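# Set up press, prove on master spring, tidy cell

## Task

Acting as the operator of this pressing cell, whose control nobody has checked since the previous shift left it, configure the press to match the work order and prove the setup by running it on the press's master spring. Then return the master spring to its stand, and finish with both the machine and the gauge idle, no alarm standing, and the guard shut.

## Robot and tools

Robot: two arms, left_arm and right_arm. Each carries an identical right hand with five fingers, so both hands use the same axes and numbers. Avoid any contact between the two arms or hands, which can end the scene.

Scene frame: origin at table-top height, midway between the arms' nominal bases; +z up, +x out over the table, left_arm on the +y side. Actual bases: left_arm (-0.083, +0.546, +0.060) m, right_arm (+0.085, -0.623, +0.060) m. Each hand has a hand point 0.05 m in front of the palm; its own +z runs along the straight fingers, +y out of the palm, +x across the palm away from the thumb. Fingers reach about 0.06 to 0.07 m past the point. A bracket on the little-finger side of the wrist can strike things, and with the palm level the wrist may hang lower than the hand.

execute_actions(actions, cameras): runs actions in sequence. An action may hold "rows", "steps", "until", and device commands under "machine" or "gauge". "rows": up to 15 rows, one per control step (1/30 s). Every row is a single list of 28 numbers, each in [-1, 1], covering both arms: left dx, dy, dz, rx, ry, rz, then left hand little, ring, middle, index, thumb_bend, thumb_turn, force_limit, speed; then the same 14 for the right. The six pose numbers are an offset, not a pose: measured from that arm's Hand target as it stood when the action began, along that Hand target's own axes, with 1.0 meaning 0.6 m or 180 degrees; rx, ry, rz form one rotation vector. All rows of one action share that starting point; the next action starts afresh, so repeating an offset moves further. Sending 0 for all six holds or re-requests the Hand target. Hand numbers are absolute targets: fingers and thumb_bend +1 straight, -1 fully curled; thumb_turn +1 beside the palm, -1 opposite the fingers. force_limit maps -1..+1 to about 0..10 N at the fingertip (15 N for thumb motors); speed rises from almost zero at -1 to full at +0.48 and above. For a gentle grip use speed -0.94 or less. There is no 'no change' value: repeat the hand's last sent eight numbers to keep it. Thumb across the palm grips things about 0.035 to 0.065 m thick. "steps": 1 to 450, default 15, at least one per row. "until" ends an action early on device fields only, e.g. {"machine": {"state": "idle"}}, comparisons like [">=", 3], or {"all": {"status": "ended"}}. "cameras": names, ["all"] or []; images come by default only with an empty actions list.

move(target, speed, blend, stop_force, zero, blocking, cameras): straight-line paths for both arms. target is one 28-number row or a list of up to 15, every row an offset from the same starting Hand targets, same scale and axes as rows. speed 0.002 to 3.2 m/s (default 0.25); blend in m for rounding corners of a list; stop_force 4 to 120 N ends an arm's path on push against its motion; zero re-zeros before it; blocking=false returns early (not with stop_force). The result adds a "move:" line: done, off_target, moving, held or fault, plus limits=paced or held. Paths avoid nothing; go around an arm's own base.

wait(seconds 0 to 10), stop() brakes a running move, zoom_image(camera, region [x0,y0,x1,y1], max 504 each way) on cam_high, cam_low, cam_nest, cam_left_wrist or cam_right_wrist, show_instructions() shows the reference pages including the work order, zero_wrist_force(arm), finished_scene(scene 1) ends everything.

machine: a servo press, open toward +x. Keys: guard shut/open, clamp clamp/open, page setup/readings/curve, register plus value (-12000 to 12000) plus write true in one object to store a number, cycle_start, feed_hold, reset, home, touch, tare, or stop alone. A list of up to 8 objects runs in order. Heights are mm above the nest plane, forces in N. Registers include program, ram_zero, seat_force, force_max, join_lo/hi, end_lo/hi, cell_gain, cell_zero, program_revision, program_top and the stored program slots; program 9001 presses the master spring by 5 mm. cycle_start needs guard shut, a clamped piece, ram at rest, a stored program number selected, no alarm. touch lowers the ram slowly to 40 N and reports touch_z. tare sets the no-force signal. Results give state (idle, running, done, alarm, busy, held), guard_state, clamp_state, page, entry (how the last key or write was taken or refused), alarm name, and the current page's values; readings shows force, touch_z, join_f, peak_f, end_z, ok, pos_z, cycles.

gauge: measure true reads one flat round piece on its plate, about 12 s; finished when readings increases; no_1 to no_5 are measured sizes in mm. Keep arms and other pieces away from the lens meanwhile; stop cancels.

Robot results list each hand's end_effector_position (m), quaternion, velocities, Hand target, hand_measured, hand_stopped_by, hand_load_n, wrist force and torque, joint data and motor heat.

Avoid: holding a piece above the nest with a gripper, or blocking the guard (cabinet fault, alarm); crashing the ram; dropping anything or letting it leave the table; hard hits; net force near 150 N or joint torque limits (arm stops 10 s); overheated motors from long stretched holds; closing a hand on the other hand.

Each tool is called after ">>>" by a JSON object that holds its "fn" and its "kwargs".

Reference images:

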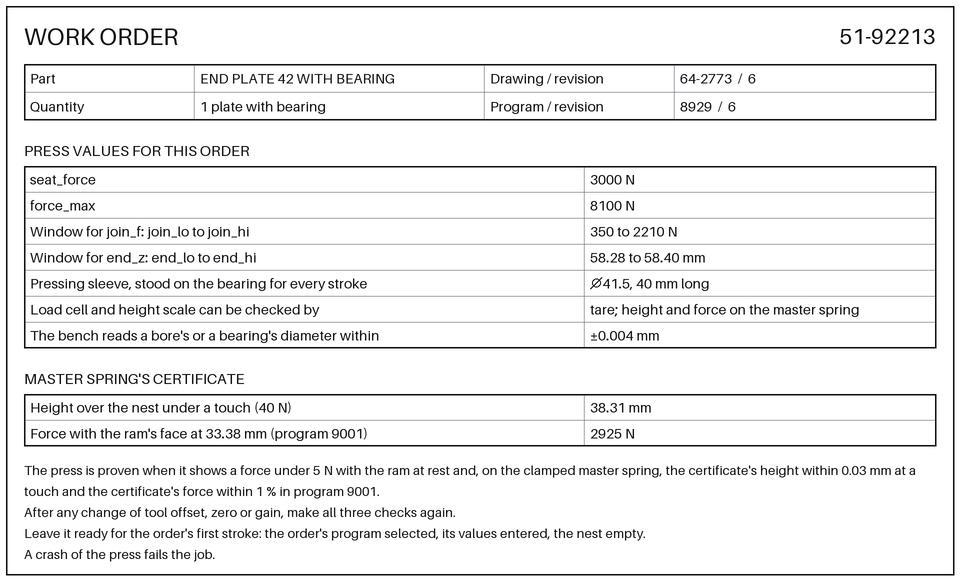

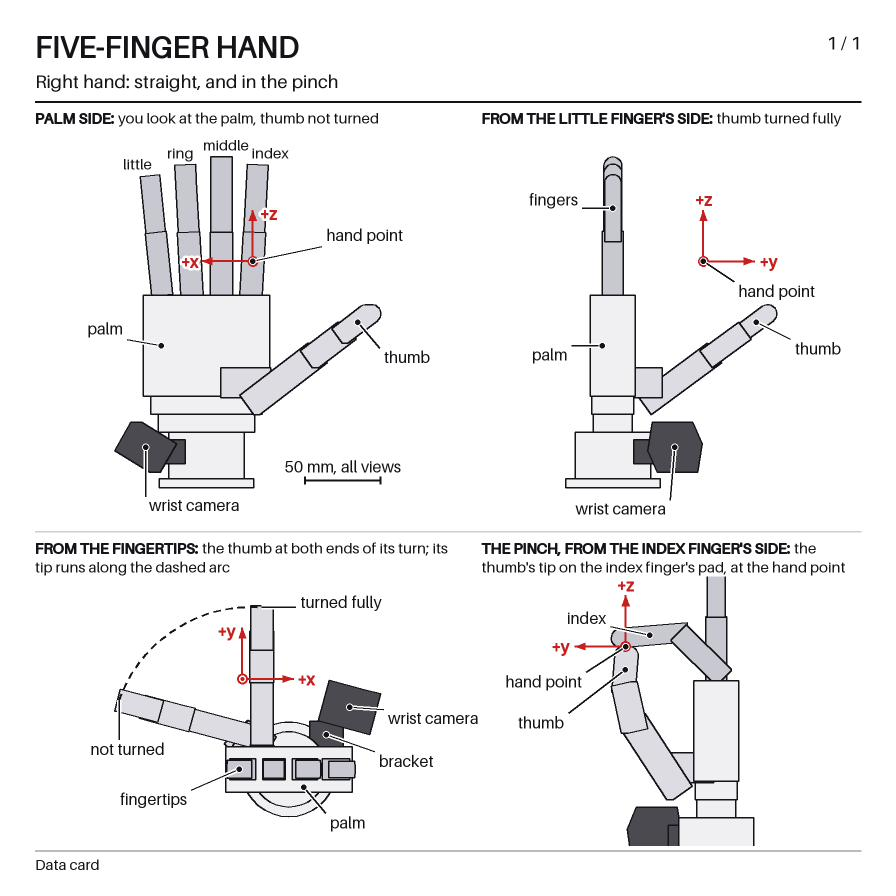

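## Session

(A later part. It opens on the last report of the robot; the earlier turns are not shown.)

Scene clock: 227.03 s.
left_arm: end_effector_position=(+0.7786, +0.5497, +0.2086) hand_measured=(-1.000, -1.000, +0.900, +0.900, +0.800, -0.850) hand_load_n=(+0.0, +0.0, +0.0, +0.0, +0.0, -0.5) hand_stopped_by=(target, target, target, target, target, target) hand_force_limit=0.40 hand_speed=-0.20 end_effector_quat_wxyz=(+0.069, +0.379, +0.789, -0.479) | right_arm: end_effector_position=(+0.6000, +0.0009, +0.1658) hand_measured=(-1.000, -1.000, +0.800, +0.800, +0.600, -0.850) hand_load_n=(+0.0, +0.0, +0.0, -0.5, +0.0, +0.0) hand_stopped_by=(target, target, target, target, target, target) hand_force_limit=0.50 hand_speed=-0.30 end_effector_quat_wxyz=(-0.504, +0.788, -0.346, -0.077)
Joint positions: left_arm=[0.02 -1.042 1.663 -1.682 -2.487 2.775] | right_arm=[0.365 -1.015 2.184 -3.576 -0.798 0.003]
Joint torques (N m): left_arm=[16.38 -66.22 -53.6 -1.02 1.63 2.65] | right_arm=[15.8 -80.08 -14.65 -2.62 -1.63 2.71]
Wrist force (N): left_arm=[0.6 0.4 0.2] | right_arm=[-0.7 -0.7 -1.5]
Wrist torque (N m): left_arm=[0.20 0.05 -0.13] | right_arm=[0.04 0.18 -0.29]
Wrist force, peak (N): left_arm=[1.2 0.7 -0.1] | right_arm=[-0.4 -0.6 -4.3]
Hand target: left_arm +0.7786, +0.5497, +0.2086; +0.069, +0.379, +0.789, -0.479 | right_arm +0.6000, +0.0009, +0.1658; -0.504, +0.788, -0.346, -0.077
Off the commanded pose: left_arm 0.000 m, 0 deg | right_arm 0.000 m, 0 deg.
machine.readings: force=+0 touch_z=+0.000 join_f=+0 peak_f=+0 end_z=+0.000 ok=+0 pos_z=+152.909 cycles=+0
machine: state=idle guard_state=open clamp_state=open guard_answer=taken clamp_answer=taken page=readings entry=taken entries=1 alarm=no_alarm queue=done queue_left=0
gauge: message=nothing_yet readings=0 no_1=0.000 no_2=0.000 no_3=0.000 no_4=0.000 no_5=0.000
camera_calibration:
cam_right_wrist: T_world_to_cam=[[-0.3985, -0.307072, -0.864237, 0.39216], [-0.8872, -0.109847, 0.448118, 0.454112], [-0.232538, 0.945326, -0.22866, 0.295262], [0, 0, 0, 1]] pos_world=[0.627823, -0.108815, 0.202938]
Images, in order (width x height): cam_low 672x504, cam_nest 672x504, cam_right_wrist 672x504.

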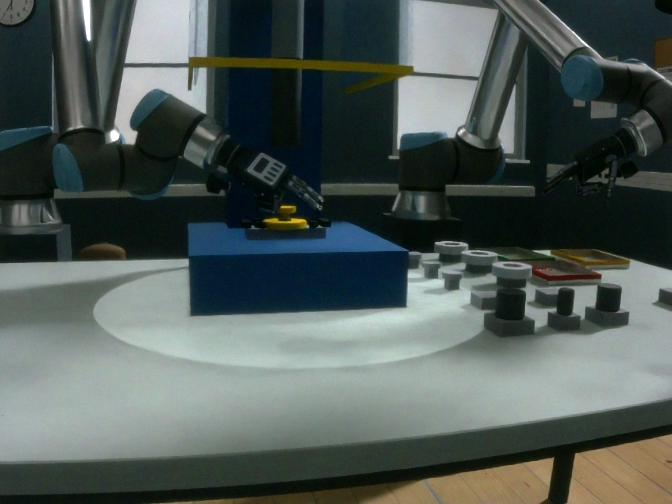

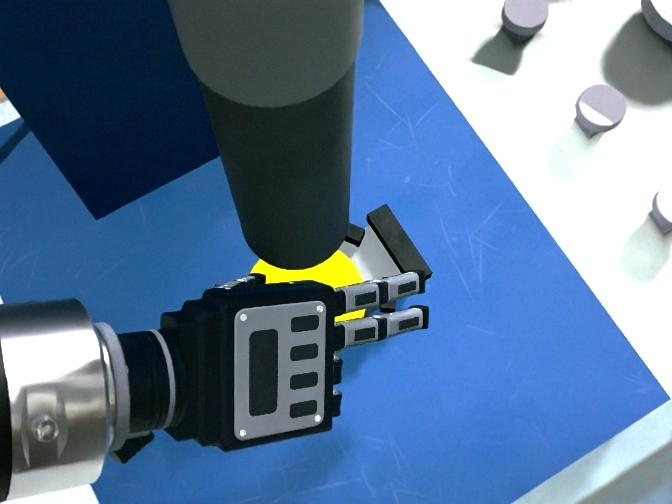

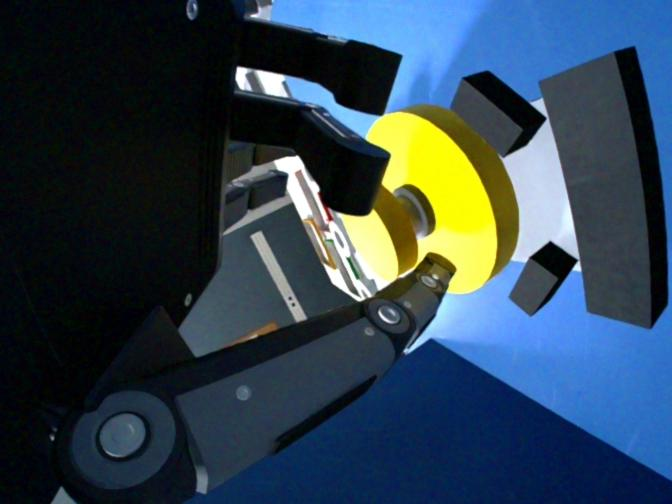

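>>> {"fn": "move", "kwargs": {"target": [[0,0,0,0,0,0,-1,-1,0.9,0.9,0.8,-0.85,0.4,-0.2,0,0.0109,-0.0168,0,0,0,-1,-1,0.8,0.8,0.6,-0.85,0.5,-0.3],[0,0,0,0,0,0,-1,-1,0.9,0.9,0.8,-0.85,0.4,-0.2,-0.0172,-0.0162,-0.0345,0,0,0,-1,-1,0.8,0.8,0.6,-0.85,0.5,-0.3]], "speed": [0.03,0.05], "cameras": ["cam_right_wrist","cam_low"]}}

Scene clock: 229.17 s.
left_arm: end_effector_position=(+0.7786, +0.5497, +0.2086) hand_measured=(-1.000, -1.000, +0.900, +0.900, +0.800, -0.850) hand_load_n=(+0.0, +0.0, +0.0, +0.0, +0.0, +0.0) hand_stopped_by=(target, target, target, target, target, target) hand_force_limit=0.40 hand_speed=-0.20 end_effector_quat_wxyz=(+0.069, +0.379, +0.789, -0.479) | right_arm: end_effector_position=(+0.5936, -0.0094, +0.1877) hand_measured=(-1.000, -1.000, +0.800, +0.800, +0.600, -0.850) hand_load_n=(+0.0, +0.0, +0.0, +0.0, +0.0, +0.0) hand_stopped_by=(target, target, target, target, target, target) hand_force_limit=0.50 hand_speed=-0.30 end_effector_quat_wxyz=(-0.504, +0.788, -0.346, -0.077)
Joint positions: left_arm=[0.02 -1.042 1.663 -1.682 -2.487 2.775] | right_arm=[0.353 -1.066 2.207 -3.54 -0.79 -0.008]
Joint torques (N m): left_arm=[16.93 -64.85 -54.11 -0.94 1.75 2.64] | right_arm=[-15.32 -81.95 -26.92 -0.88 4.42 -2.35]
Wrist force (N): left_arm=[0.6 0.7 0.0] | right_arm=[-0.7 -0.7 -1.4]
Wrist torque (N m): left_arm=[0.25 0.06 -0.12] | right_arm=[0.00 0.19 -0.12]
Wrist force, peak (N): left_arm=[0.8 0.9 0.3] | right_arm=[-1.5 -1.3 -1.7]
Hand target: left_arm +0.7786, +0.5497, +0.2086; +0.069, +0.379, +0.789, -0.479 | right_arm +0.5936, -0.0094, +0.1878; -0.504, +0.788, -0.346, -0.077
Off the commanded pose: left_arm 0.000 m, 0 deg | right_arm 0.000 m, 0 deg.
machine.readings: force=+0 touch_z=+0.000 join_f=+0 peak_f=+0 end_z=+0.000 ok=+0 pos_z=+152.909 cycles=+0
machine: state=idle guard_state=open clamp_state=open guard_answer=taken clamp_answer=taken page=readings entry=taken entries=1 alarm=no_alarm queue=done queue_left=0
gauge: message=nothing_yet readings=0 no_1=0.000 no_2=0.000 no_3=0.000 no_4=0.000 no_5=0.000
move: done
camera_calibration:
cam_right_wrist: T_world_to_cam=[[-0.398508, -0.307034, -0.864246, 0.405416], [-0.887221, -0.109763, 0.448097, 0.437527], [-0.232443, 0.945348, -0.228666, 0.308369], [0, 0, 0, 1]] pos_world=[0.621423, -0.119015, 0.224838]
Images, in order (width x height): cam_low 672x504, cam_right_wrist 672x504.

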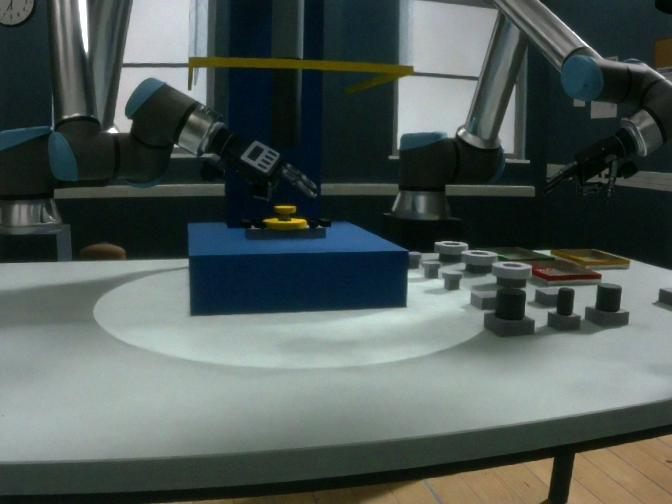

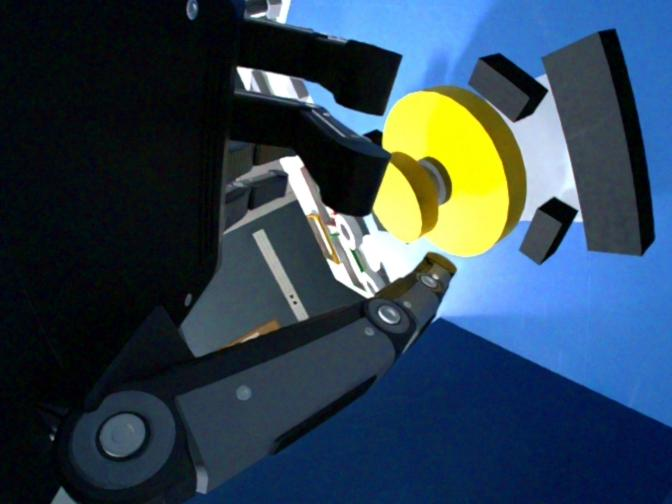

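>>> {"fn": "move", "kwargs": {"target": [[0,0,0,0,0,0,-1,-1,0.9,0.9,0.8,-0.85,0.4,-0.2,0.0912,-0.0645,0.0098,0,0,0,-1,-1,0.8,0.8,0.6,-0.85,0.5,-0.3],[0,0,0,0,0,0,-1,-1,0.9,0.9,0.8,-0.85,0.4,-0.2,0.227,-0.1451,0.0017,0,0,0,-1,-1,0.8,0.8,0.6,-0.85,0.5,-0.3],[0,0,0,0,0,0,-1,-1,0.9,0.9,0.8,-0.85,0.4,-0.2,0.453,-0.2798,-0.0122,0,0,0,-1,-1,0.8,0.8,0.6,-0.85,0.5,-0.3]], "speed": [0.12,0.2,0.2], "blend": [0.02,0.03,0], "cameras": ["cam_nest","cam_high"]}}

Scene clock: 231.77 s.
left_arm: end_effector_position=(+0.7786, +0.5497, +0.2086) hand_measured=(-1.000, -1.000, +0.900, +0.900, +0.800, -0.850) hand_load_n=(+0.0, +0.0, +0.0, +0.0, +0.0, +0.0) hand_stopped_by=(target, target, target, target, target, target) hand_force_limit=0.40 hand_speed=-0.20 end_effector_quat_wxyz=(+0.069, +0.379, +0.789, -0.479) | right_arm: end_effector_position=(+0.8999, -0.1003, +0.1879) hand_measured=(-1.000, -1.000, +0.800, +0.800, +0.600, -0.850) hand_load_n=(+0.0, +0.0, +0.0, +0.0, +0.0, +0.0) hand_stopped_by=(target, target, target, target, target, target) hand_force_limit=0.50 hand_speed=-0.30 end_effector_quat_wxyz=(-0.504, +0.788, -0.346, -0.077)
Joint positions: left_arm=[0.02 -1.042 1.663 -1.682 -2.487 2.775] | right_arm=[0.125 -0.886 1.764 -3.079 -0.636 -0.269]
Joint torques (N m): left_arm=[17.95 -67.07 -54.27 -0.91 1.71 2.61] | right_arm=[-14 -71.94 -35.93 -0.98 4.73 -2.12]
Wrist force (N): left_arm=[0.4 0.6 0.3] | right_arm=[-1.0 -1.0 -1.4]
Wrist torque (N m): left_arm=[0.21 0.09 -0.14] | right_arm=[-0.03 0.21 -0.12]
Wrist force, peak (N): left_arm=[1.0 0.6 0.4] | right_arm=[-1.8 -0.6 -1.7]
Hand target: left_arm +0.7786, +0.5497, +0.2086; +0.069, +0.379, +0.789, -0.479 | right_arm +0.9000, -0.1003, +0.1879; -0.504, +0.788, -0.346, -0.077
Off the commanded pose: left_arm 0.000 m, 0 deg | right_arm 0.000 m, 0 deg.
machine.readings: force=+0 touch_z=+0.000 join_f=+0 peak_f=+0 end_z=+0.000 ok=+0 pos_z=+152.909 cycles=+0
machine: state=idle guard_state=open clamp_state=open guard_answer=taken clamp_answer=taken page=readings entry=taken entries=1 alarm=no_alarm queue=done queue_left=0
gauge: message=nothing_yet readings=0 no_1=0.000 no_2=0.000 no_3=0.000 no_4=0.000 no_5=0.000
move: done
Images, in order (width x height): cam_high 672x504, cam_nest 672x504.

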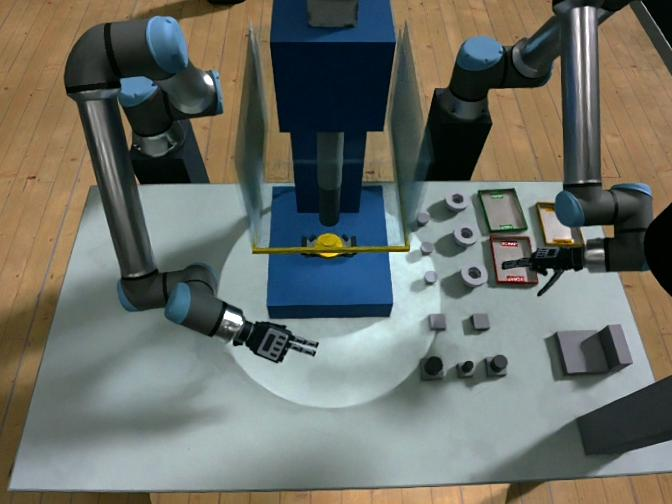

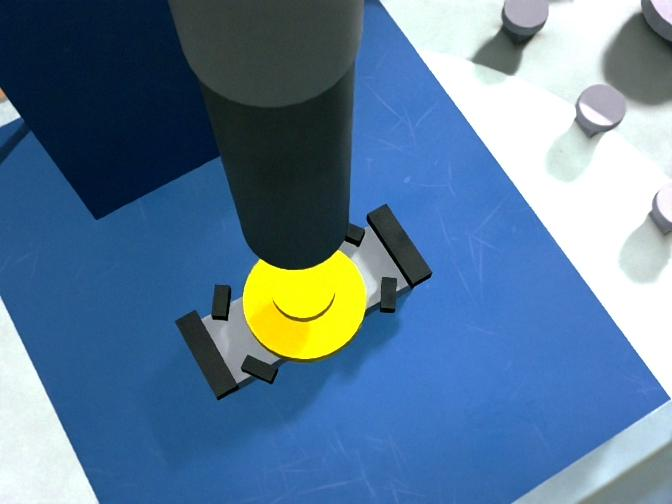

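>>> {"fn": "execute_actions", "kwargs": {"actions": [{"machine":[{"clamp":"clamp"},{"guard":"shut"},{"touch":true}],"steps":450,"until":{"machine":{"touch_z":[">",1],"state":"idle"}}}], "cameras": ["cam_nest"]}}


>>> {"fn": "execute_actions", "kwargs": {"actions": [{"machine":[{"clamp":"clamp"},{"guard":"shut"},{"touch":true}],"steps":450,"until":{"all":{"status":"ended"}}}], "cameras": ["cam_nest"]}}

Scene clock: 246.70 s.
left_arm: end_effector_position=(+0.7786, +0.5497, +0.2086) hand_measured=(-1.000, -1.000, +0.900, +0.900, +0.800, -0.850) hand_load_n=(+0.0, +0.0, +0.0, +0.0, +0.0, +0.0) hand_stopped_by=(target, target, target, target, target, target) hand_force_limit=0.40 hand_speed=-0.20 end_effector_quat_wxyz=(+0.069, +0.379, +0.789, -0.479) | right_arm: end_effector_position=(+0.9000, -0.1003, +0.1879) hand_measured=(-1.000, -1.000, +0.800, +0.800, +0.600, -0.850) hand_load_n=(+0.0, +0.0, +0.0, +0.0, +0.0, +0.0) hand_stopped_by=(target, target, target, target, target, target) hand_force_limit=0.50 hand_speed=-0.30 end_effector_quat_wxyz=(-0.504, +0.788, -0.346, -0.077)
Joint positions: left_arm=[0.02 -1.042 1.663 -1.682 -2.487 2.775] | right_arm=[0.125 -0.886 1.764 -3.078 -0.636 -0.269]
Joint torques (N m): left_arm=[18.05 -65.1 -54.09 -1.58 1.38 2.5] | right_arm=[-13.78 -73.32 -35.8 -1.06 4.63 -2.12]
Wrist force (N): left_arm=[0.6 0.4 0.6] | right_arm=[-0.6 -0.7 -1.3]
Wrist torque (N m): left_arm=[0.17 0.04 -0.13] | right_arm=[0.02 0.15 -0.08]
Wrist force, peak (N): left_arm=[1.0 1.0 0.1] | right_arm=[-1.6 -1.1 -1.6]
Hand target: left_arm +0.7786, +0.5497, +0.2086; +0.069, +0.379, +0.789, -0.479 | right_arm +0.9000, -0.1003, +0.1879; -0.504, +0.788, -0.346, -0.077
Off the commanded pose: left_arm 0.000 m, 0 deg | right_arm 0.000 m, 0 deg.
machine.readings: force=+0 touch_z=+38.962 join_f=+0 peak_f=+0 end_z=+0.000 ok=+0 pos_z=+152.909 cycles=+0
machine: state=idle guard_state=shut clamp_state=clamped guard_answer=taken clamp_answer=taken page=readings entry=taken entries=2 alarm=no_alarm queue=done queue_left=0
gauge: message=nothing_yet readings=0 no_1=0.000 no_2=0.000 no_3=0.000 no_4=0.000 no_5=0.000
Images, in order (width x height): cam_nest 672x504.

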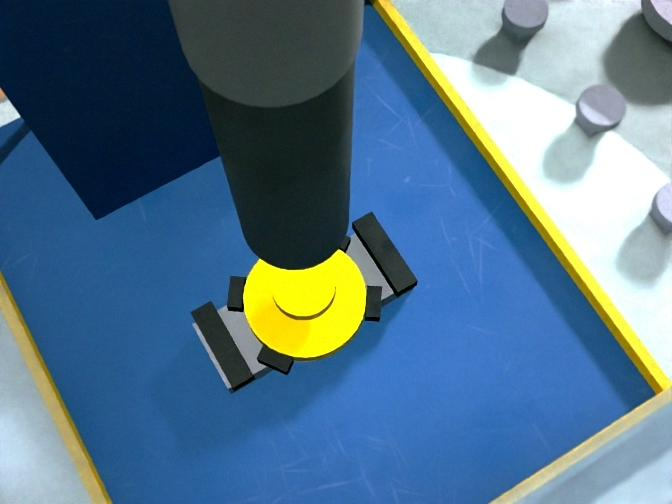

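>>> {"fn": "execute_actions", "kwargs": {"actions": [{"machine":[{"register":"ram_zero","value":167.743,"write":true},{"touch":true}],"steps":450,"until":{"all":{"status":"ended"}}}]}}

Scene clock: 257.83 s.
left_arm: end_effector_position=(+0.7786, +0.5497, +0.2086) hand_measured=(-1.000, -1.000, +0.900, +0.900, +0.800, -0.850) hand_load_n=(+0.0, +0.5, +0.0, +0.0, +0.0, -0.5) hand_stopped_by=(target, target, target, target, target, target) hand_force_limit=0.40 hand_speed=-0.20 end_effector_quat_wxyz=(+0.069, +0.379, +0.789, -0.479) | right_arm: end_effector_position=(+0.9000, -0.1003, +0.1879) hand_measured=(-1.000, -1.000, +0.800, +0.800, +0.600, -0.850) hand_load_n=(+0.0, +0.0, +0.0, +0.0, +0.0, +0.0) hand_stopped_by=(target, target, target, target, target, target) hand_force_limit=0.50 hand_speed=-0.30 end_effector_quat_wxyz=(-0.504, +0.788, -0.346, -0.077)
Joint positions: left_arm=[0.02 -1.042 1.663 -1.682 -2.487 2.775] | right_arm=[0.125 -0.886 1.764 -3.078 -0.636 -0.269]
Joint torques (N m): left_arm=[18.78 -65.41 -53.83 -1.16 1.52 2.33] | right_arm=[-13.88 -72.77 -35.37 -1.33 4.26 -1.77]
Wrist force (N): left_arm=[0.5 0.2 0.3] | right_arm=[-1.5 -0.8 -1.4]
Wrist torque (N m): left_arm=[0.17 0.07 -0.14] | right_arm=[-0.01 0.29 -0.14]
Wrist force, peak (N): left_arm=[0.8 0.9 0.1] | right_arm=[-1.2 -0.8 -2.0]
Hand target: left_arm +0.7786, +0.5497, +0.2086; +0.069, +0.379, +0.789, -0.479 | right_arm +0.9000, -0.1003, +0.1879; -0.504, +0.788, -0.346, -0.077
Off the commanded pose: left_arm 0.000 m, 0 deg | right_arm 0.000 m, 0 deg.
machine.readings: force=+0 touch_z=+38.303 join_f=+0 peak_f=+0 end_z=+0.000 ok=+0 pos_z=+152.257 cycles=+0
machine: state=idle guard_state=shut clamp_state=clamped guard_answer=taken clamp_answer=taken page=readings entry=taken entries=4 alarm=no_alarm queue=done queue_left=0
gauge: message=nothing_yet readings=0 no_1=0.000 no_2=0.000 no_3=0.000 no_4=0.000 no_5=0.000

>>> {"fn": "execute_actions", "kwargs": {"actions": [{"machine":[{"register":"program","value":9001,"write":true},{"cycle_start":true}],"steps":450,"until":{"all":{"status":"ended"}}}]}}

>>> {"fn": "execute_actions", "kwargs": {"actions": [{"machine":{"page":"setup"},"steps":1},{"machine":{"page":"curve"},"steps":1}]}}

Scene clock: 262.77 s.
left_arm: end_effector_position=(+0.7786, +0.5497, +0.2086) hand_measured=(-1.000, -1.000, +0.900, +0.900, +0.800, -0.850) hand_load_n=(+0.0, +0.0, +0.0, +0.0, +0.0, +0.0) hand_stopped_by=(target, target, target, target, target, target) hand_force_limit=0.40 hand_speed=-0.20 end_effector_quat_wxyz=(+0.069, +0.379, +0.789, -0.479) | right_arm: end_effector_position=(+0.9000, -0.1003, +0.1879) hand_measured=(-1.000, -1.000, +0.800, +0.800, +0.600, -0.850) hand_load_n=(+0.0, +0.0, +0.0, +0.0, +0.0, +0.0) hand_stopped_by=(target, target, target, target, target, target) hand_force_limit=0.50 hand_speed=-0.30 end_effector_quat_wxyz=(-0.504, +0.788, -0.346, -0.077)
Joint positions: left_arm=[0.02 -1.042 1.663 -1.682 -2.487 2.775] | right_arm=[0.125 -0.886 1.764 -3.078 -0.636 -0.269]
Joint torques (N m): left_arm=[17.83 -65.63 -54.5 -1.33 1.49 2.48] | right_arm=[-14.55 -73.41 -35.09 -1.17 4.21 -1.74]
Wrist force (N): left_arm=[0.3 1.0 0.0] | right_arm=[-0.8 -1.1 -1.4]
Wrist torque (N m): left_arm=[0.31 0.10 -0.13] | right_arm=[-0.05 0.19 -0.10]
Wrist force, peak (N): left_arm=[1.3 0.6 -0.1] | right_arm=[-1.2 -1.3 -2.0]
Hand target: left_arm +0.7786, +0.5497, +0.2086; +0.069, +0.379, +0.789, -0.479 | right_arm +0.9000, -0.1003, +0.1879; -0.504, +0.788, -0.346, -0.077
Off the commanded pose: left_arm 0.000 m, 0 deg | right_arm 0.000 m, 0 deg.
machine.readings: force=+0 touch_z=+38.303 join_f=+5928 peak_f=+6312 end_z=+33.378 ok=+0 pos_z=+152.257 cycles=+1
machine: state=done guard_state=shut clamp_state=clamped guard_answer=taken clamp_answer=taken page=readings entry=taken entries=6 alarm=no_alarm queue=done queue_left=0
gauge: message=nothing_yet readings=0 no_1=0.000 no_2=0.000 no_3=0.000 no_4=0.000 no_5=0.000

Scene clock: 263.03 s.
left_arm: end_effector_position=(+0.7786, +0.5497, +0.2086) hand_measured=(-1.000, -1.000, +0.900, +0.900, +0.800, -0.850) hand_load_n=(+0.0, +0.0, +0.0, +0.0, +0.0, +0.0) hand_stopped_by=(target, target, target, target, target, target) hand_force_limit=0.40 hand_speed=-0.20 end_effector_quat_wxyz=(+0.069, +0.379, +0.789, -0.479) | right_arm: end_effector_position=(+0.9000, -0.1003, +0.1879) hand_measured=(-1.000, -1.000, +0.800, +0.800, +0.600, -0.850) hand_load_n=(+0.0, +0.0, +0.0, +0.0, +0.0, +0.0) hand_stopped_by=(target, target, target, target, target, target) hand_force_limit=0.50 hand_speed=-0.30 end_effector_quat_wxyz=(-0.504, +0.788, -0.346, -0.077)
Joint positions: left_arm=[0.02 -1.042 1.663 -1.682 -2.487 2.775] | right_arm=[0.125 -0.886 1.764 -3.078 -0.636 -0.269]
Joint torques (N m): left_arm=[17.11 -66.24 -53.98 -1.42 1.69 2.52] | right_arm=[-14.5 -73.39 -35.06 -1.31 4.3 -1.81]
Wrist force (N): left_arm=[0.5 0.1 -0.1] | right_arm=[-1.0 -0.7 -1.0]
Wrist torque (N m): left_arm=[0.17 0.06 -0.15] | right_arm=[-0.01 0.20 -0.11]
Wrist force, peak (N): left_arm=[0.5 0.6 0.5] | right_arm=[-0.8 -1.0 -1.7]
Hand target: left_arm +0.7786, +0.5497, +0.2086; +0.069, +0.379, +0.789, -0.479 | right_arm +0.9000, -0.1003, +0.1879; -0.504, +0.788, -0.346, -0.077
Off the commanded pose: left_arm 0.000 m, 0 deg | right_arm 0.000 m, 0 deg.
machine.curve: curve1_z=+39.380 curve1_f=+0 curve2_z=+38.523 curve2_f=+3 curve3_z=+37.666 curve3_f=+862 curve4_z=+36.809 curve4_f=+1957 curve5_z=+35.951 curve5_f=+3039 curve6_z=+35.094 curve6_f=+4125 curve7_z=+34.237 curve7_f=+5210 curve8_z=+33.380 curve8_f=+6302
machine: state=done guard_state=shut clamp_state=clamped guard_answer=taken clamp_answer=taken page=curve entry=taken entries=6 alarm=no_alarm queue=done queue_left=0
gauge: message=nothing_yet readings=0 no_1=0.000 no_2=0.000 no_3=0.000 no_4=0.000 no_5=0.000

>>> {"fn": "execute_actions", "kwargs": {"actions": [{"machine":[{"page":"readings"},{"register":"ram_zero","value":167.708,"write":true},{"register":"cell_gain","value":0.48,"write":true},{"touch":true}],"steps":450,"until":{"all":{"status":"ended"}}},{"machine":{"cycle_start":true},"steps":300,"until":{"all":{"status":"ended"}}},{"machine":{"page":"curve"},"steps":1}]}}

>>> {"fn": "execute_actions", "kwargs": {"actions": [{"machine":{"page":"readings"},"steps":1}]}}

Scene clock: 279.00 s.
left_arm: end_effector_position=(+0.7786, +0.5497, +0.2086) hand_measured=(-1.000, -1.000, +0.900, +0.900, +0.800, -0.850) hand_load_n=(+0.0, +0.0, +0.0, +0.0, +0.0, -0.5) hand_stopped_by=(target, target, target, target, target, target) hand_force_limit=0.40 hand_speed=-0.20 end_effector_quat_wxyz=(+0.069, +0.379, +0.789, -0.479) | right_arm: end_effector_position=(+0.9000, -0.1003, +0.1879) hand_measured=(-1.000, -1.000, +0.800, +0.800, +0.600, -0.850) hand_load_n=(+0.0, +0.0, +0.0, +0.0, +0.0, +0.0) hand_stopped_by=(target, target, target, target, target, target) hand_force_limit=0.50 hand_speed=-0.30 end_effector_quat_wxyz=(-0.504, +0.788, -0.346, -0.077)
Joint positions: left_arm=[0.02 -1.042 1.663 -1.682 -2.487 2.775] | right_arm=[0.125 -0.886 1.764 -3.078 -0.636 -0.269]
Joint torques (N m): left_arm=[17.66 -66.87 -53.56 -1.57 1.52 2.36] | right_arm=[-14.94 -74.67 -34.29 -1.36 3.83 -1.29]
Wrist force (N): left_arm=[1.1 0.7 0.3] | right_arm=[-1.3 -0.6 -1.7]
Wrist torque (N m): left_arm=[0.23 -0.02 -0.10] | right_arm=[0.05 0.27 -0.12]
Wrist force, peak (N): left_arm=[1.1 1.0 -0.3] | right_arm=[-1.4 -1.1 -1.8]
Hand target: left_arm +0.7786, +0.5497, +0.2086; +0.069, +0.379, +0.789, -0.479 | right_arm +0.9000, -0.1003, +0.1879; -0.504, +0.788, -0.346, -0.077
Off the commanded pose: left_arm 0.000 m, 0 deg | right_arm 0.000 m, 0 deg.
machine.curve: curve1_z=+39.380 curve1_f=+0 curve2_z=+38.523 curve2_f=+3 curve3_z=+37.666 curve3_f=+415 curve4_z=+36.809 curve4_f=+921 curve5_z=+35.951 curve5_f=+1419 curve6_z=+35.094 curve6_f=+1921 curve7_z=+34.237 curve7_f=+2417 curve8_z=+33.380 curve8_f=+2923
machine: state=done guard_state=shut clamp_state=clamped guard_answer=taken clamp_answer=taken page=curve entry=taken entries=10 alarm=no_alarm queue=done queue_left=0
gauge: message=nothing_yet readings=0 no_1=0.000 no_2=0.000 no_3=0.000 no_4=0.000 no_5=0.000

Scene clock: 279.23 s.
left_arm: end_effector_position=(+0.7786, +0.5497, +0.2086) hand_measured=(-1.000, -1.000, +0.900, +0.900, +0.800, -0.850) hand_load_n=(+0.5, +0.0, +0.0, -0.5, +0.0, +0.0) hand_stopped_by=(target, target, target, target, target, target) hand_force_limit=0.40 hand_speed=-0.20 end_effector_quat_wxyz=(+0.069, +0.379, +0.789, -0.479) | right_arm: end_effector_position=(+0.9000, -0.1003, +0.1879) hand_measured=(-1.000, -1.000, +0.800, +0.800, +0.600, -0.850) hand_load_n=(+0.5, +0.0, +0.0, +0.0, +0.0, +0.0) hand_stopped_by=(target, target, target, target, target, target) hand_force_limit=0.50 hand_speed=-0.30 end_effector_quat_wxyz=(-0.504, +0.788, -0.346, -0.077)
Joint positions: left_arm=[0.02 -1.042 1.663 -1.682 -2.487 2.775] | right_arm=[0.125 -0.886 1.764 -3.078 -0.636 -0.269]
Joint torques (N m): left_arm=[18.34 -66.99 -54.23 -1.75 1.35 2.39] | right_arm=[-13.11 -73.05 -34.86 -1.38 3.81 -1.4]
Wrist force (N): left_arm=[0.7 0.5 0.6] | right_arm=[-1.0 -1.1 -1.3]
Wrist torque (N m): left_arm=[0.18 0.03 -0.12] | right_arm=[-0.06 0.21 -0.11]
Wrist force, peak (N): left_arm=[1.1 0.2 -0.1] | right_arm=[-0.9 -0.8 -1.7]
Hand target: left_arm +0.7786, +0.5497, +0.2086; +0.069, +0.379, +0.789, -0.479 | right_arm +0.9000, -0.1003, +0.1879; -0.504, +0.788, -0.346, -0.077
Off the commanded pose: left_arm 0.000 m, 0 deg | right_arm 0.000 m, 0 deg.
machine.readings: force=+0 touch_z=+38.311 join_f=+2755 peak_f=+2935 end_z=+33.378 ok=+0 pos_z=+152.292 cycles=+2
machine: state=done guard_state=shut clamp_state=clamped guard_answer=taken clamp_answer=taken page=readings entry=taken entries=10 alarm=no_alarm queue=done queue_left=0
gauge: message=nothing_yet readings=0 no_1=0.000 no_2=0.000 no_3=0.000 no_4=0.000 no_5=0.000

>>> {"fn": "execute_actions", "kwargs": {"actions": [{"machine":[{"guard":"open"},{"clamp":"open"},{"register":"program","value":8929,"write":true},{"register":"seat_force","value":3000,"write":true},{"register":"force_max","value":8100,"write":true},{"register":"join_lo","value":350,"write":true},{"register":"join_hi","value":2210,"write":true},{"register":"end_hi","value":58.40,"write":true}],"steps":200,"until":{"all":{"status":"ended"}}},{"machine":[{"register":"end_lo","value":58.28,"write":true},{"page":"setup"}],"steps":15}], "cameras": ["cam_nest","cam_high"]}}

Scene clock: 285.43 s.
left_arm: end_effector_position=(+0.7786, +0.5497, +0.2086) hand_measured=(-1.000, -1.000, +0.900, +0.900, +0.800, -0.850) hand_load_n=(+0.0, +0.0, +0.0, +0.0, +0.0, +0.0) hand_stopped_by=(target, target, target, target, target, target) hand_force_limit=0.40 hand_speed=-0.20 end_effector_quat_wxyz=(+0.069, +0.379, +0.789, -0.479) | right_arm: end_effector_position=(+0.9000, -0.1003, +0.1879) hand_measured=(-1.000, -1.000, +0.800, +0.800, +0.600, -0.850) hand_load_n=(+0.0, +0.0, +0.0, +0.0, +0.0, +0.0) hand_stopped_by=(target, target, target, target, target, target) hand_force_limit=0.50 hand_speed=-0.30 end_effector_quat_wxyz=(-0.504, +0.788, -0.346, -0.077)
Joint positions: left_arm=[0.02 -1.042 1.663 -1.682 -2.487 2.775] | right_arm=[0.125 -0.886 1.764 -3.078 -0.636 -0.269]
Joint torques (N m): left_arm=[16.71 -66.58 -53.45 -1.9 1.39 2.28] | right_arm=[-13.94 -73.49 -34.79 -1.54 3.86 -1.26]
Wrist force (N): left_arm=[0.4 0.3 0.4] | right_arm=[-1.0 -0.6 -1.5]
Wrist torque (N m): left_arm=[0.18 0.08 -0.15] | right_arm=[0.03 0.22 -0.10]
Wrist force, peak (N): left_arm=[1.1 0.3 0.7] | right_arm=[-1.2 -1.0 -2.1]
Hand target: left_arm +0.7786, +0.5497, +0.2086; +0.069, +0.379, +0.789, -0.479 | right_arm +0.9000, -0.1003, +0.1879; -0.504, +0.788, -0.346, -0.077
Off the commanded pose: left_arm 0.000 m, 0 deg | right_arm 0.000 m, 0 deg.
machine.setup: program=+8929 ram_zero=+167.708 seat_force=+3000 force_max=+8100 join_lo=+350 join_hi=+2210 end_lo=+58.280 end_hi=+58.400 cell_gain=+0.480 cell_zero=-122 program_revision=+6 program_top=+58.400 stored1_number=+7631 stored1_revision=+2 stored2_number=+9001 stored2_revision=+1 stored3_number=+6414 stored3_revision=+4 stored4_number=+8929 stored4_revision=+6 stored5_number=+5456 stored5_revision=+3
machine: state=idle guard_state=open clamp_state=open guard_answer=taken clamp_answer=taken page=setup entry=taken entries=17 alarm=no_alarm queue=done queue_left=0
gauge: message=nothing_yet readings=0 no_1=0.000 no_2=0.000 no_3=0.000 no_4=0.000 no_5=0.000
Images, in order (width x height): cam_high 672x504, cam_nest 672x504.

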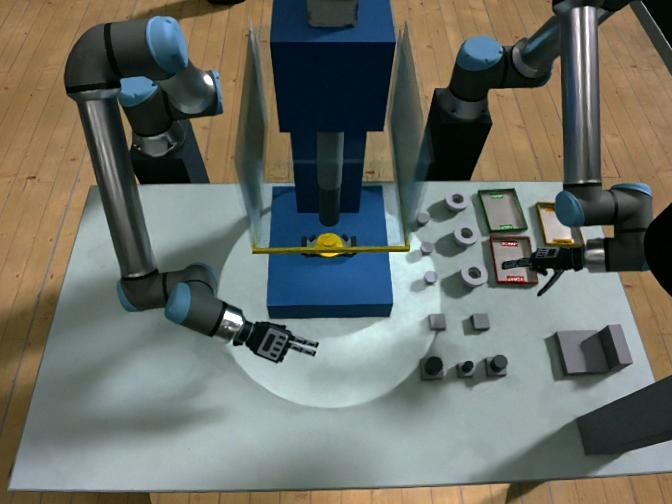

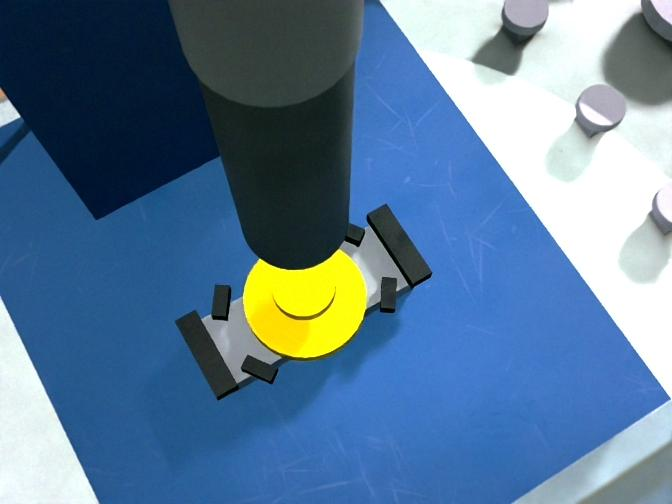

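>>> {"fn": "move", "kwargs": {"target": [[0,0,0,0,0,0,-1,-1,0.9,0.9,0.8,-0.85,0.4,-0.2,-0.226,0.1347,0.0139,0,0,0,-1,-1,0.8,0.8,0.6,-0.85,0.5,-0.3],[0,0,0,0,0,0,-1,-1,0.9,0.9,0.8,-0.85,0.4,-0.2,-0.3618,0.2153,0.022,0,0,0,-1,-1,0.8,0.8,0.6,-0.85,0.5,-0.3],[0,0,0,0,0,0,-1,-1,0.9,0.9,0.8,-0.85,0.4,-0.2,-0.453,0.2798,0.0122,0,0,0,-1,-1,0.8,0.8,0.6,-0.85,0.5,-0.3],[0,0,0,0,0,0,-1,-1,0.9,0.9,0.8,-0.85,0.4,-0.2,-0.4358,0.3069,0.0299,0,0,0,-1,-1,0.8,0.8,0.6,-0.85,0.5,-0.3]], "speed": [0.2,0.2,0.1,0.05], "blend": [0.03,0.02,0,0], "cameras": ["cam_right_wrist","cam_nest"]}}

Scene clock: 288.97 s.
left_arm: end_effector_position=(+0.7786, +0.5497, +0.2086) hand_measured=(-1.000, -1.000, +0.900, +0.900, +0.800, -0.850) hand_load_n=(+0.0, +0.0, +0.0, +0.0, +0.0, +0.0) hand_stopped_by=(target, target, target, target, target, target) hand_force_limit=0.40 hand_speed=-0.20 end_effector_quat_wxyz=(+0.069, +0.379, +0.789, -0.479) | right_arm: end_effector_position=(+0.5936, -0.0094, +0.1659) hand_measured=(-1.000, -1.000, +0.800, +0.800, +0.600, -0.850) hand_load_n=(+0.0, +0.0, +0.0, +0.0, +0.0, +0.0) hand_stopped_by=(target, target, target, target, target, target) hand_force_limit=0.50 hand_speed=-0.30 end_effector_quat_wxyz=(-0.504, +0.788, -0.346, -0.077)
Joint positions: left_arm=[0.02 -1.042 1.663 -1.682 -2.487 2.775] | right_arm=[0.354 -1.026 2.207 -3.581 -0.79 -0.008]
Joint torques (N m): left_arm=[18.15 -66.9 -54.28 -2.05 1.43 2.14] | right_arm=[16.47 -50.79 -25.47 -6.19 -3.1 3.51]
Wrist force (N): left_arm=[0.1 -0.1 0.2] | right_arm=[-0.3 -1.0 -1.3]
Wrist torque (N m): left_arm=[0.13 0.13 -0.17] | right_arm=[-0.03 0.12 -0.28]
Wrist force, peak (N): left_arm=[0.7 1.0 0.1] | right_arm=[-1.7 -0.9 -2.0]
Hand target: left_arm +0.7786, +0.5497, +0.2086; +0.069, +0.379, +0.789, -0.479 | right_arm +0.5936, -0.0093, +0.1658; -0.504, +0.788, -0.346, -0.077
Off the commanded pose: left_arm 0.000 m, 0 deg | right_arm 0.000 m, 0 deg.
machine.setup: program=+8929 ram_zero=+167.708 seat_force=+3000 force_max=+8100 join_lo=+350 join_hi=+2210 end_lo=+58.280 end_hi=+58.400 cell_gain=+0.480 cell_zero=-122 program_revision=+6 program_top=+58.400 stored1_number=+7631 stored1_revision=+2 stored2_number=+9001 stored2_revision=+1 stored3_number=+6414 stored3_revision=+4 stored4_number=+8929 stored4_revision=+6 stored5_number=+5456 stored5_revision=+3
machine: state=idle guard_state=open clamp_state=open guard_answer=taken clamp_answer=taken page=setup entry=taken entries=17 alarm=no_alarm queue=done queue_left=0
gauge: message=nothing_yet readings=0 no_1=0.000 no_2=0.000 no_3=0.000 no_4=0.000 no_5=0.000
move: done
camera_calibration:
cam_right_wrist: T_world_to_cam=[[-0.398547, -0.307193, -0.864172, 0.386565], [-0.887175, -0.109789, 0.448183, 0.447246], [-0.232555, 0.945293, -0.228778, 0.303469], [0, 0, 0, 1]] pos_world=[0.621423, -0.119015, 0.203038]
Images, in order (width x height): cam_nest 672x504, cam_right_wrist 672x504.

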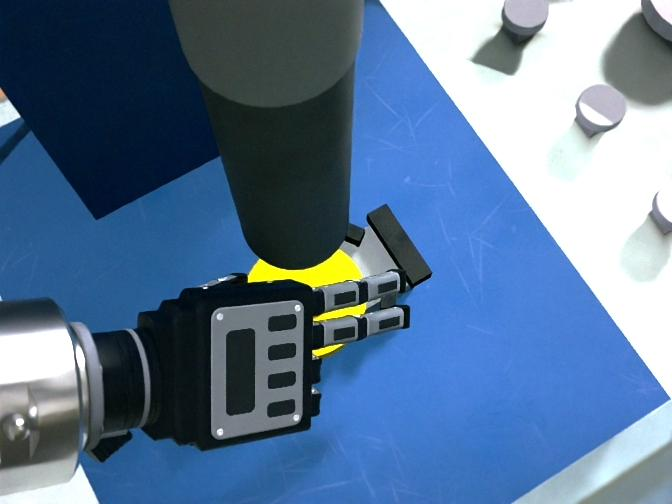

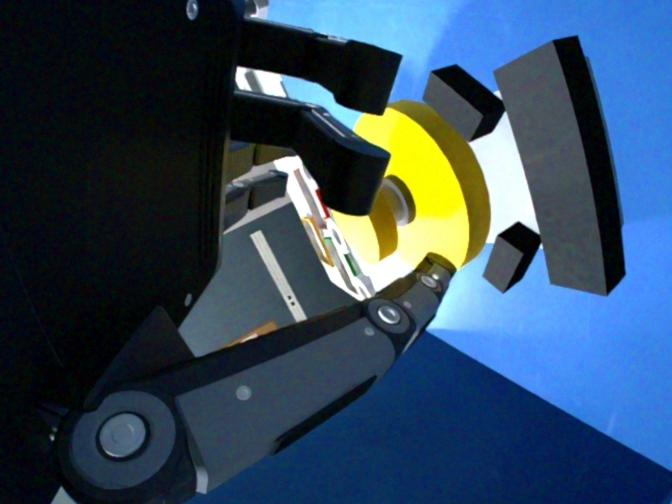

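>>> {"fn": "move", "kwargs": {"target": [0,0,0,0,0,0,-1,-1,0.9,0.9,0.8,-0.85,0.4,-0.2,0,-0.0109,0.0168,0,0,0,-1,-1,0.8,0.8,0.6,-0.85,0.5,-0.3], "speed": 0.02, "stop_force": 6}}

>>> {"fn": "execute_actions", "kwargs": {"actions": [{"rows":[[0,0,0,0,0,0,-1,-1,0.9,0.9,0.8,-0.85,0.4,-0.2,0,0,0,0,0,0,-1,-1,0.3,0.3,0.5,-0.85,-0.1,-0.5]],"steps":40},{"rows":[[0,0,0,0,0,0,-1,-1,0.9,0.9,0.8,-0.85,0.4,-0.2,0,0,0,0,0,0,-1,-1,-0.1,-0.1,0.5,-0.85,-0.1,-0.9]],"steps":130}], "cameras": ["cam_nest","cam_low","cam_right_wrist"]}}

Scene clock: 290.70 s.
left_arm: end_effector_position=(+0.7786, +0.5497, +0.2086) hand_measured=(-1.000, -1.000, +0.900, +0.900, +0.800, -0.850) hand_load_n=(+0.0, +0.0, +0.0, +0.0, +0.0, -0.5) hand_stopped_by=(target, target, target, target, target, target) hand_force_limit=0.40 hand_speed=-0.20 end_effector_quat_wxyz=(+0.069, +0.379, +0.789, -0.479) | right_arm: end_effector_position=(+0.6000, +0.0009, +0.1658) hand_measured=(-1.000, -1.000, +0.800, +0.800, +0.600, -0.850) hand_load_n=(+0.0, +0.0, +0.0, -0.5, +0.0, +0.0) hand_stopped_by=(target, target, target, target, target, target) hand_force_limit=0.50 hand_speed=-0.30 end_effector_quat_wxyz=(-0.504, +0.788, -0.346, -0.077)
Joint positions: left_arm=[0.02 -1.042 1.663 -1.682 -2.487 2.775] | right_arm=[0.365 -1.015 2.184 -3.576 -0.798 0.003]
Joint torques (N m): left_arm=[16.92 -66.15 -54.05 -1.71 1.39 2.36] | right_arm=[15.8 -51.74 -25.71 -0.63 -3.25 3.52]
Wrist force (N): left_arm=[0.9 0.8 0.0] | right_arm=[-0.6 -1.2 -1.6]
Wrist torque (N m): left_arm=[0.25 0.02 -0.10] | right_arm=[-0.04 0.18 -0.30]
Wrist force, peak (N): left_arm=[1.0 0.8 0.3] | right_arm=[-1.3 -0.9 -1.9]
Hand target: left_arm +0.7786, +0.5497, +0.2086; +0.069, +0.379, +0.789, -0.479 | right_arm +0.6000, +0.0009, +0.1658; -0.504, +0.788, -0.346, -0.077
Off the commanded pose: left_arm 0.000 m, 0 deg | right_arm 0.000 m, 0 deg.
machine.setup: program=+8929 ram_zero=+167.708 seat_force=+3000 force_max=+8100 join_lo=+350 join_hi=+2210 end_lo=+58.280 end_hi=+58.400 cell_gain=+0.480 cell_zero=-122 program_revision=+6 program_top=+58.400 stored1_number=+7631 stored1_revision=+2 stored2_number=+9001 stored2_revision=+1 stored3_number=+6414 stored3_revision=+4 stored4_number=+8929 stored4_revision=+6 stored5_number=+5456 stored5_revision=+3
machine: state=idle guard_state=open clamp_state=open guard_answer=taken clamp_answer=taken page=setup entry=taken entries=17 alarm=no_alarm queue=done queue_left=0
gauge: message=nothing_yet readings=0 no_1=0.000 no_2=0.000 no_3=0.000 no_4=0.000 no_5=0.000
move: done

Scene clock: 296.57 s.
left_arm: end_effector_position=(+0.7786, +0.5497, +0.2086) hand_measured=(-1.000, -1.000, +0.900, +0.900, +0.800, -0.850) hand_load_n=(+0.0, +0.0, +0.0, -0.5, +0.0, +0.0) hand_stopped_by=(target, target, target, target, target, target) hand_force_limit=0.40 hand_speed=-0.20 end_effector_quat_wxyz=(+0.069, +0.379, +0.789, -0.479) | right_arm: end_effector_position=(+0.6000, +0.0009, +0.1658) hand_measured=(-1.000, -1.000, +0.098, +0.126, +0.502, -0.850) hand_load_n=(+0.0, +0.0, +6.5, +2.5, +4.5, +0.5) hand_stopped_by=(target, target, force, force, target, target) hand_force_limit=-0.10 hand_speed=-0.90 end_effector_quat_wxyz=(-0.504, +0.788, -0.346, -0.077)
Joint positions: left_arm=[0.02 -1.042 1.663 -1.682 -2.487 2.775] | right_arm=[0.365 -1.015 2.184 -3.576 -0.798 0.003]
Joint torques (N m): left_arm=[18.21 -67.8 -53.24 -2.03 1.2 2.29] | right_arm=[-2.13 -79.88 -10.76 -5.69 2.34 2.74]
Wrist force (N): left_arm=[0.6 -0.2 -0.2] | right_arm=[0.3 -0.9 0.4]
Wrist torque (N m): left_arm=[0.12 0.06 -0.15] | right_arm=[-0.03 0.22 -0.32]
Wrist force, peak (N): left_arm=[0.9 0.9 0.2] | right_arm=[-0.8 1.3 -2.8]
Hand target: left_arm +0.7786, +0.5497, +0.2086; +0.069, +0.379, +0.789, -0.479 | right_arm +0.6000, +0.0009, +0.1658; -0.504, +0.788, -0.346, -0.077
Off the commanded pose: left_arm 0.000 m, 0 deg | right_arm 0.000 m, 0 deg.
machine.setup: program=+8929 ram_zero=+167.708 seat_force=+3000 force_max=+8100 join_lo=+350 join_hi=+2210 end_lo=+58.280 end_hi=+58.400 cell_gain=+0.480 cell_zero=-122 program_revision=+6 program_top=+58.400 stored1_number=+7631 stored1_revision=+2 stored2_number=+9001 stored2_revision=+1 stored3_number=+6414 stored3_revision=+4 stored4_number=+8929 stored4_revision=+6 stored5_number=+5456 stored5_revision=+3
machine: state=idle guard_state=open clamp_state=open guard_answer=taken clamp_answer=taken page=setup entry=taken entries=17 alarm=no_alarm queue=done queue_left=0
gauge: message=nothing_yet readings=0 no_1=0.000 no_2=0.000 no_3=0.000 no_4=0.000 no_5=0.000
camera_calibration:
cam_right_wrist: T_world_to_cam=[[-0.3985, -0.307072, -0.864237, 0.39216], [-0.8872, -0.109847, 0.448118, 0.454112], [-0.232538, 0.945326, -0.22866, 0.295262], [0, 0, 0, 1]] pos_world=[0.627823, -0.108815, 0.202938]
Images, in order (width x height): cam_low 672x504, cam_nest 672x504, cam_right_wrist 672x504.

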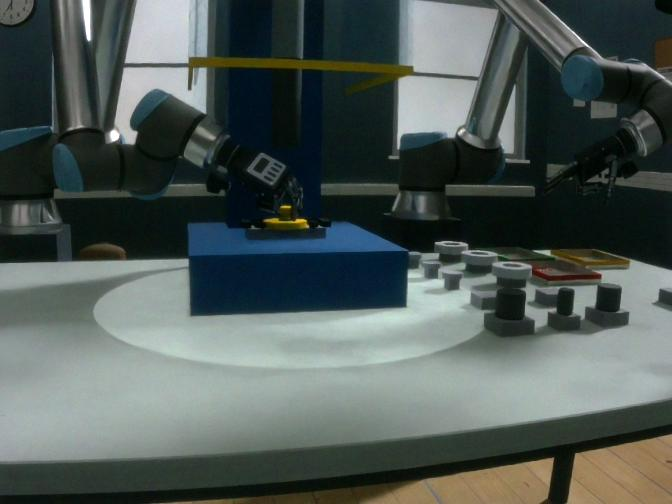

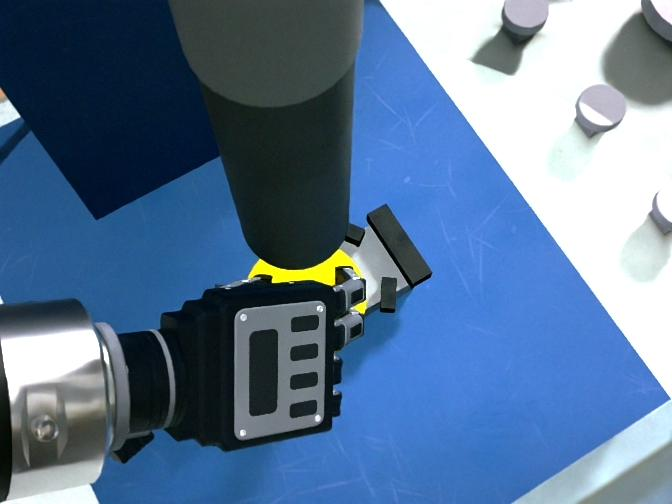

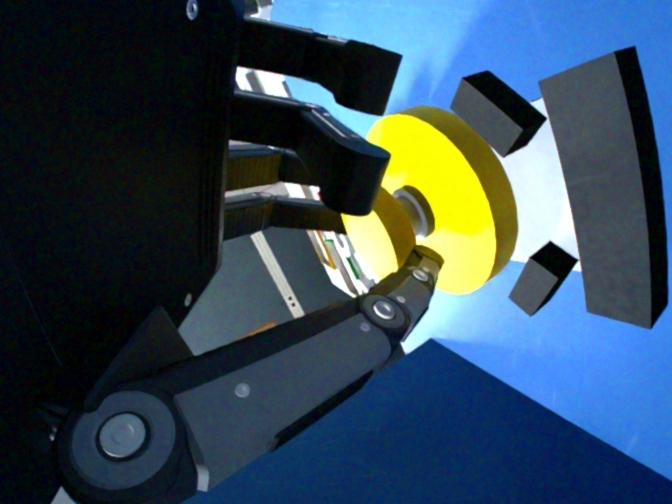

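>>> {"fn": "execute_actions", "kwargs": {"actions": [{"rows":[[0,0,0,0,0,0,-1,-1,0.9,0.9,0.8,-0.85,0.4,-0.2,0,0,0,0,0,0,-1,-1,-0.15,-0.15,0.5,-0.85,0.5,-0.9]],"steps":60}]}}

>>> {"fn": "move", "kwargs": {"target": [0,0,0,0,0,0,-1,-1,0.9,0.9,0.8,-0.85,0.4,-0.2,-0.0039,-0.0062,-0.004,0,0,0,-1,-1,-0.15,-0.15,0.5,-0.85,0.5,-0.9], "speed": 0.01, "cameras": ["cam_nest","cam_low"]}}

>>> {"fn": "zoom_image", "kwargs": {"camera": "cam_low", "region": [220, 160, 346, 255]}}

Scene clock: 298.90 s.
left_arm: end_effector_position=(+0.7786, +0.5497, +0.2086) hand_measured=(-1.000, -1.000, +0.900, +0.900, +0.800, -0.850) hand_load_n=(+0.0, +0.0, +0.0, +0.0, +0.0, +0.0) hand_stopped_by=(target, target, target, target, target, target) hand_force_limit=0.40 hand_speed=-0.20 end_effector_quat_wxyz=(+0.069, +0.379, +0.789, -0.479) | right_arm: end_effector_position=(+0.6000, +0.0009, +0.1658) hand_measured=(-1.000, -1.000, +0.080, +0.100, +0.504, -0.850) hand_load_n=(+0.0, +0.0, +7.0, +10.5, +9.5, +3.0) hand_stopped_by=(target, target, force, force, target, target) hand_force_limit=0.50 hand_speed=-0.90 end_effector_quat_wxyz=(-0.504, +0.788, -0.346, -0.077)
Joint positions: left_arm=[0.02 -1.042 1.663 -1.682 -2.487 2.775] | right_arm=[0.365 -1.015 2.184 -3.576 -0.798 0.003]
Joint torques (N m): left_arm=[17.92 -66.27 -53.96 -2.16 1.12 2.28] | right_arm=[-9.86 -80.96 -12.82 -5.89 2.55 2.63]
Wrist force (N): left_arm=[0.4 0.2 -0.1] | right_arm=[-0.1 -2.6 -0.8]
Wrist torque (N m): left_arm=[0.18 0.09 -0.15] | right_arm=[-0.13 0.26 -0.29]
Wrist force, peak (N): left_arm=[1.0 0.4 0.3] | right_arm=[0.2 -3.4 -0.1]
Hand target: left_arm +0.7786, +0.5497, +0.2086; +0.069, +0.379, +0.789, -0.479 | right_arm +0.6000, +0.0009, +0.1658; -0.504, +0.788, -0.346, -0.077
Off the commanded pose: left_arm 0.000 m, 0 deg | right_arm 0.000 m, 0 deg.
machine.setup: program=+8929 ram_zero=+167.708 seat_force=+3000 force_max=+8100 join_lo=+350 join_hi=+2210 end_lo=+58.280 end_hi=+58.400 cell_gain=+0.480 cell_zero=-122 program_revision=+6 program_top=+58.400 stored1_number=+7631 stored1_revision=+2 stored2_number=+9001 stored2_revision=+1 stored3_number=+6414 stored3_revision=+4 stored4_number=+8929 stored4_revision=+6 stored5_number=+5456 stored5_revision=+3
machine: state=idle guard_state=open clamp_state=open guard_answer=taken clamp_answer=taken page=setup entry=taken entries=17 alarm=no_alarm queue=done queue_left=0
gauge: message=nothing_yet readings=0 no_1=0.000 no_2=0.000 no_3=0.000 no_4=0.000 no_5=0.000

Scene clock: 299.67 s.
left_arm: end_effector_position=(+0.7786, +0.5497, +0.2086) hand_measured=(-1.000, -1.000, +0.900, +0.900, +0.800, -0.850) hand_load_n=(+0.0, +0.0, +0.0, +0.0, +0.0, -0.5) hand_stopped_by=(target, target, target, target, target, target) hand_force_limit=0.40 hand_speed=-0.20 end_effector_quat_wxyz=(+0.069, +0.379, +0.789, -0.479) | right_arm: end_effector_position=(+0.6000, +0.0009, +0.1707) hand_measured=(-1.000, -1.000, +0.080, +0.100, +0.504, -0.850) hand_load_n=(+0.0, +0.0, +6.0, +8.0, +12.5, -1.0) hand_stopped_by=(target, target, force, force, target, target) hand_force_limit=0.50 hand_speed=-0.90 end_effector_quat_wxyz=(-0.504, +0.788, -0.346, -0.077)
Joint positions: left_arm=[0.02 -1.042 1.663 -1.682 -2.487 2.775] | right_arm=[0.365 -1.024 2.184 -3.567 -0.798 0.003]
Joint torques (N m): left_arm=[18.4 -66.17 -53.49 -2.11 1.32 2.49] | right_arm=[-10.12 -89.56 -13.81 -1.7 2.83 3.14]
Wrist force (N): left_arm=[0.4 0.2 0.2] | right_arm=[2.3 3.5 1.5]
Wrist torque (N m): left_arm=[0.16 0.08 -0.16] | right_arm=[0.01 0.15 -0.28]
Wrist force, peak (N): left_arm=[0.8 0.7 0.2] | right_arm=[2.3 4.0 1.5]
Hand target: left_arm +0.7786, +0.5497, +0.2086; +0.069, +0.379, +0.789, -0.479 | right_arm +0.6000, +0.0009, +0.1708; -0.504, +0.788, -0.346, -0.077
Off the commanded pose: left_arm 0.000 m, 0 deg | right_arm 0.000 m, 0 deg.
machine.setup: program=+8929 ram_zero=+167.708 seat_force=+3000 force_max=+8100 join_lo=+350 join_hi=+2210 end_lo=+58.280 end_hi=+58.400 cell_gain=+0.480 cell_zero=-122 program_revision=+6 program_top=+58.400 stored1_number=+7631 stored1_revision=+2 stored2_number=+9001 stored2_revision=+1 stored3_number=+6414 stored3_revision=+4 stored4_number=+8929 stored4_revision=+6 stored5_number=+5456 stored5_revision=+3
machine: state=idle guard_state=open clamp_state=open guard_answer=taken clamp_answer=taken page=setup entry=taken entries=17 alarm=no_alarm queue=done queue_left=0
gauge: message=nothing_yet readings=0 no_1=0.000 no_2=0.000 no_3=0.000 no_4=0.000 no_5=0.000
move: done
Images, in order (width x height): cam_low 672x504, cam_nest 672x504.

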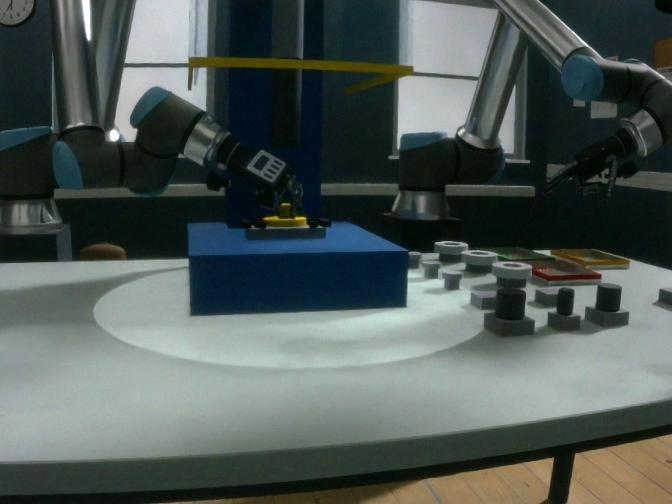

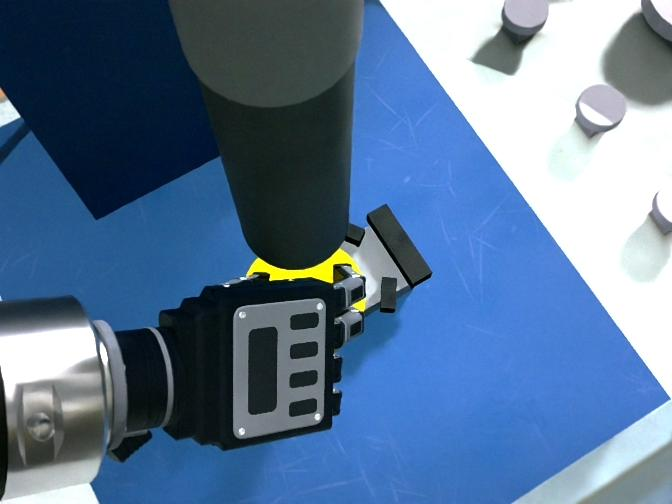

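Scaled by 4.000.

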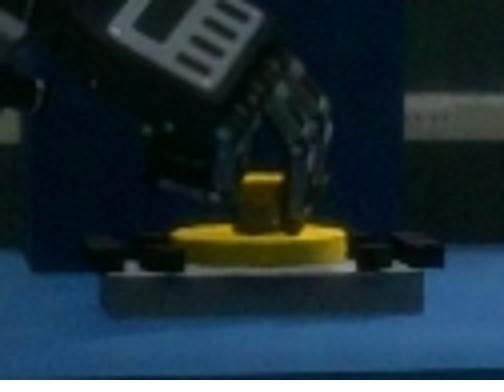

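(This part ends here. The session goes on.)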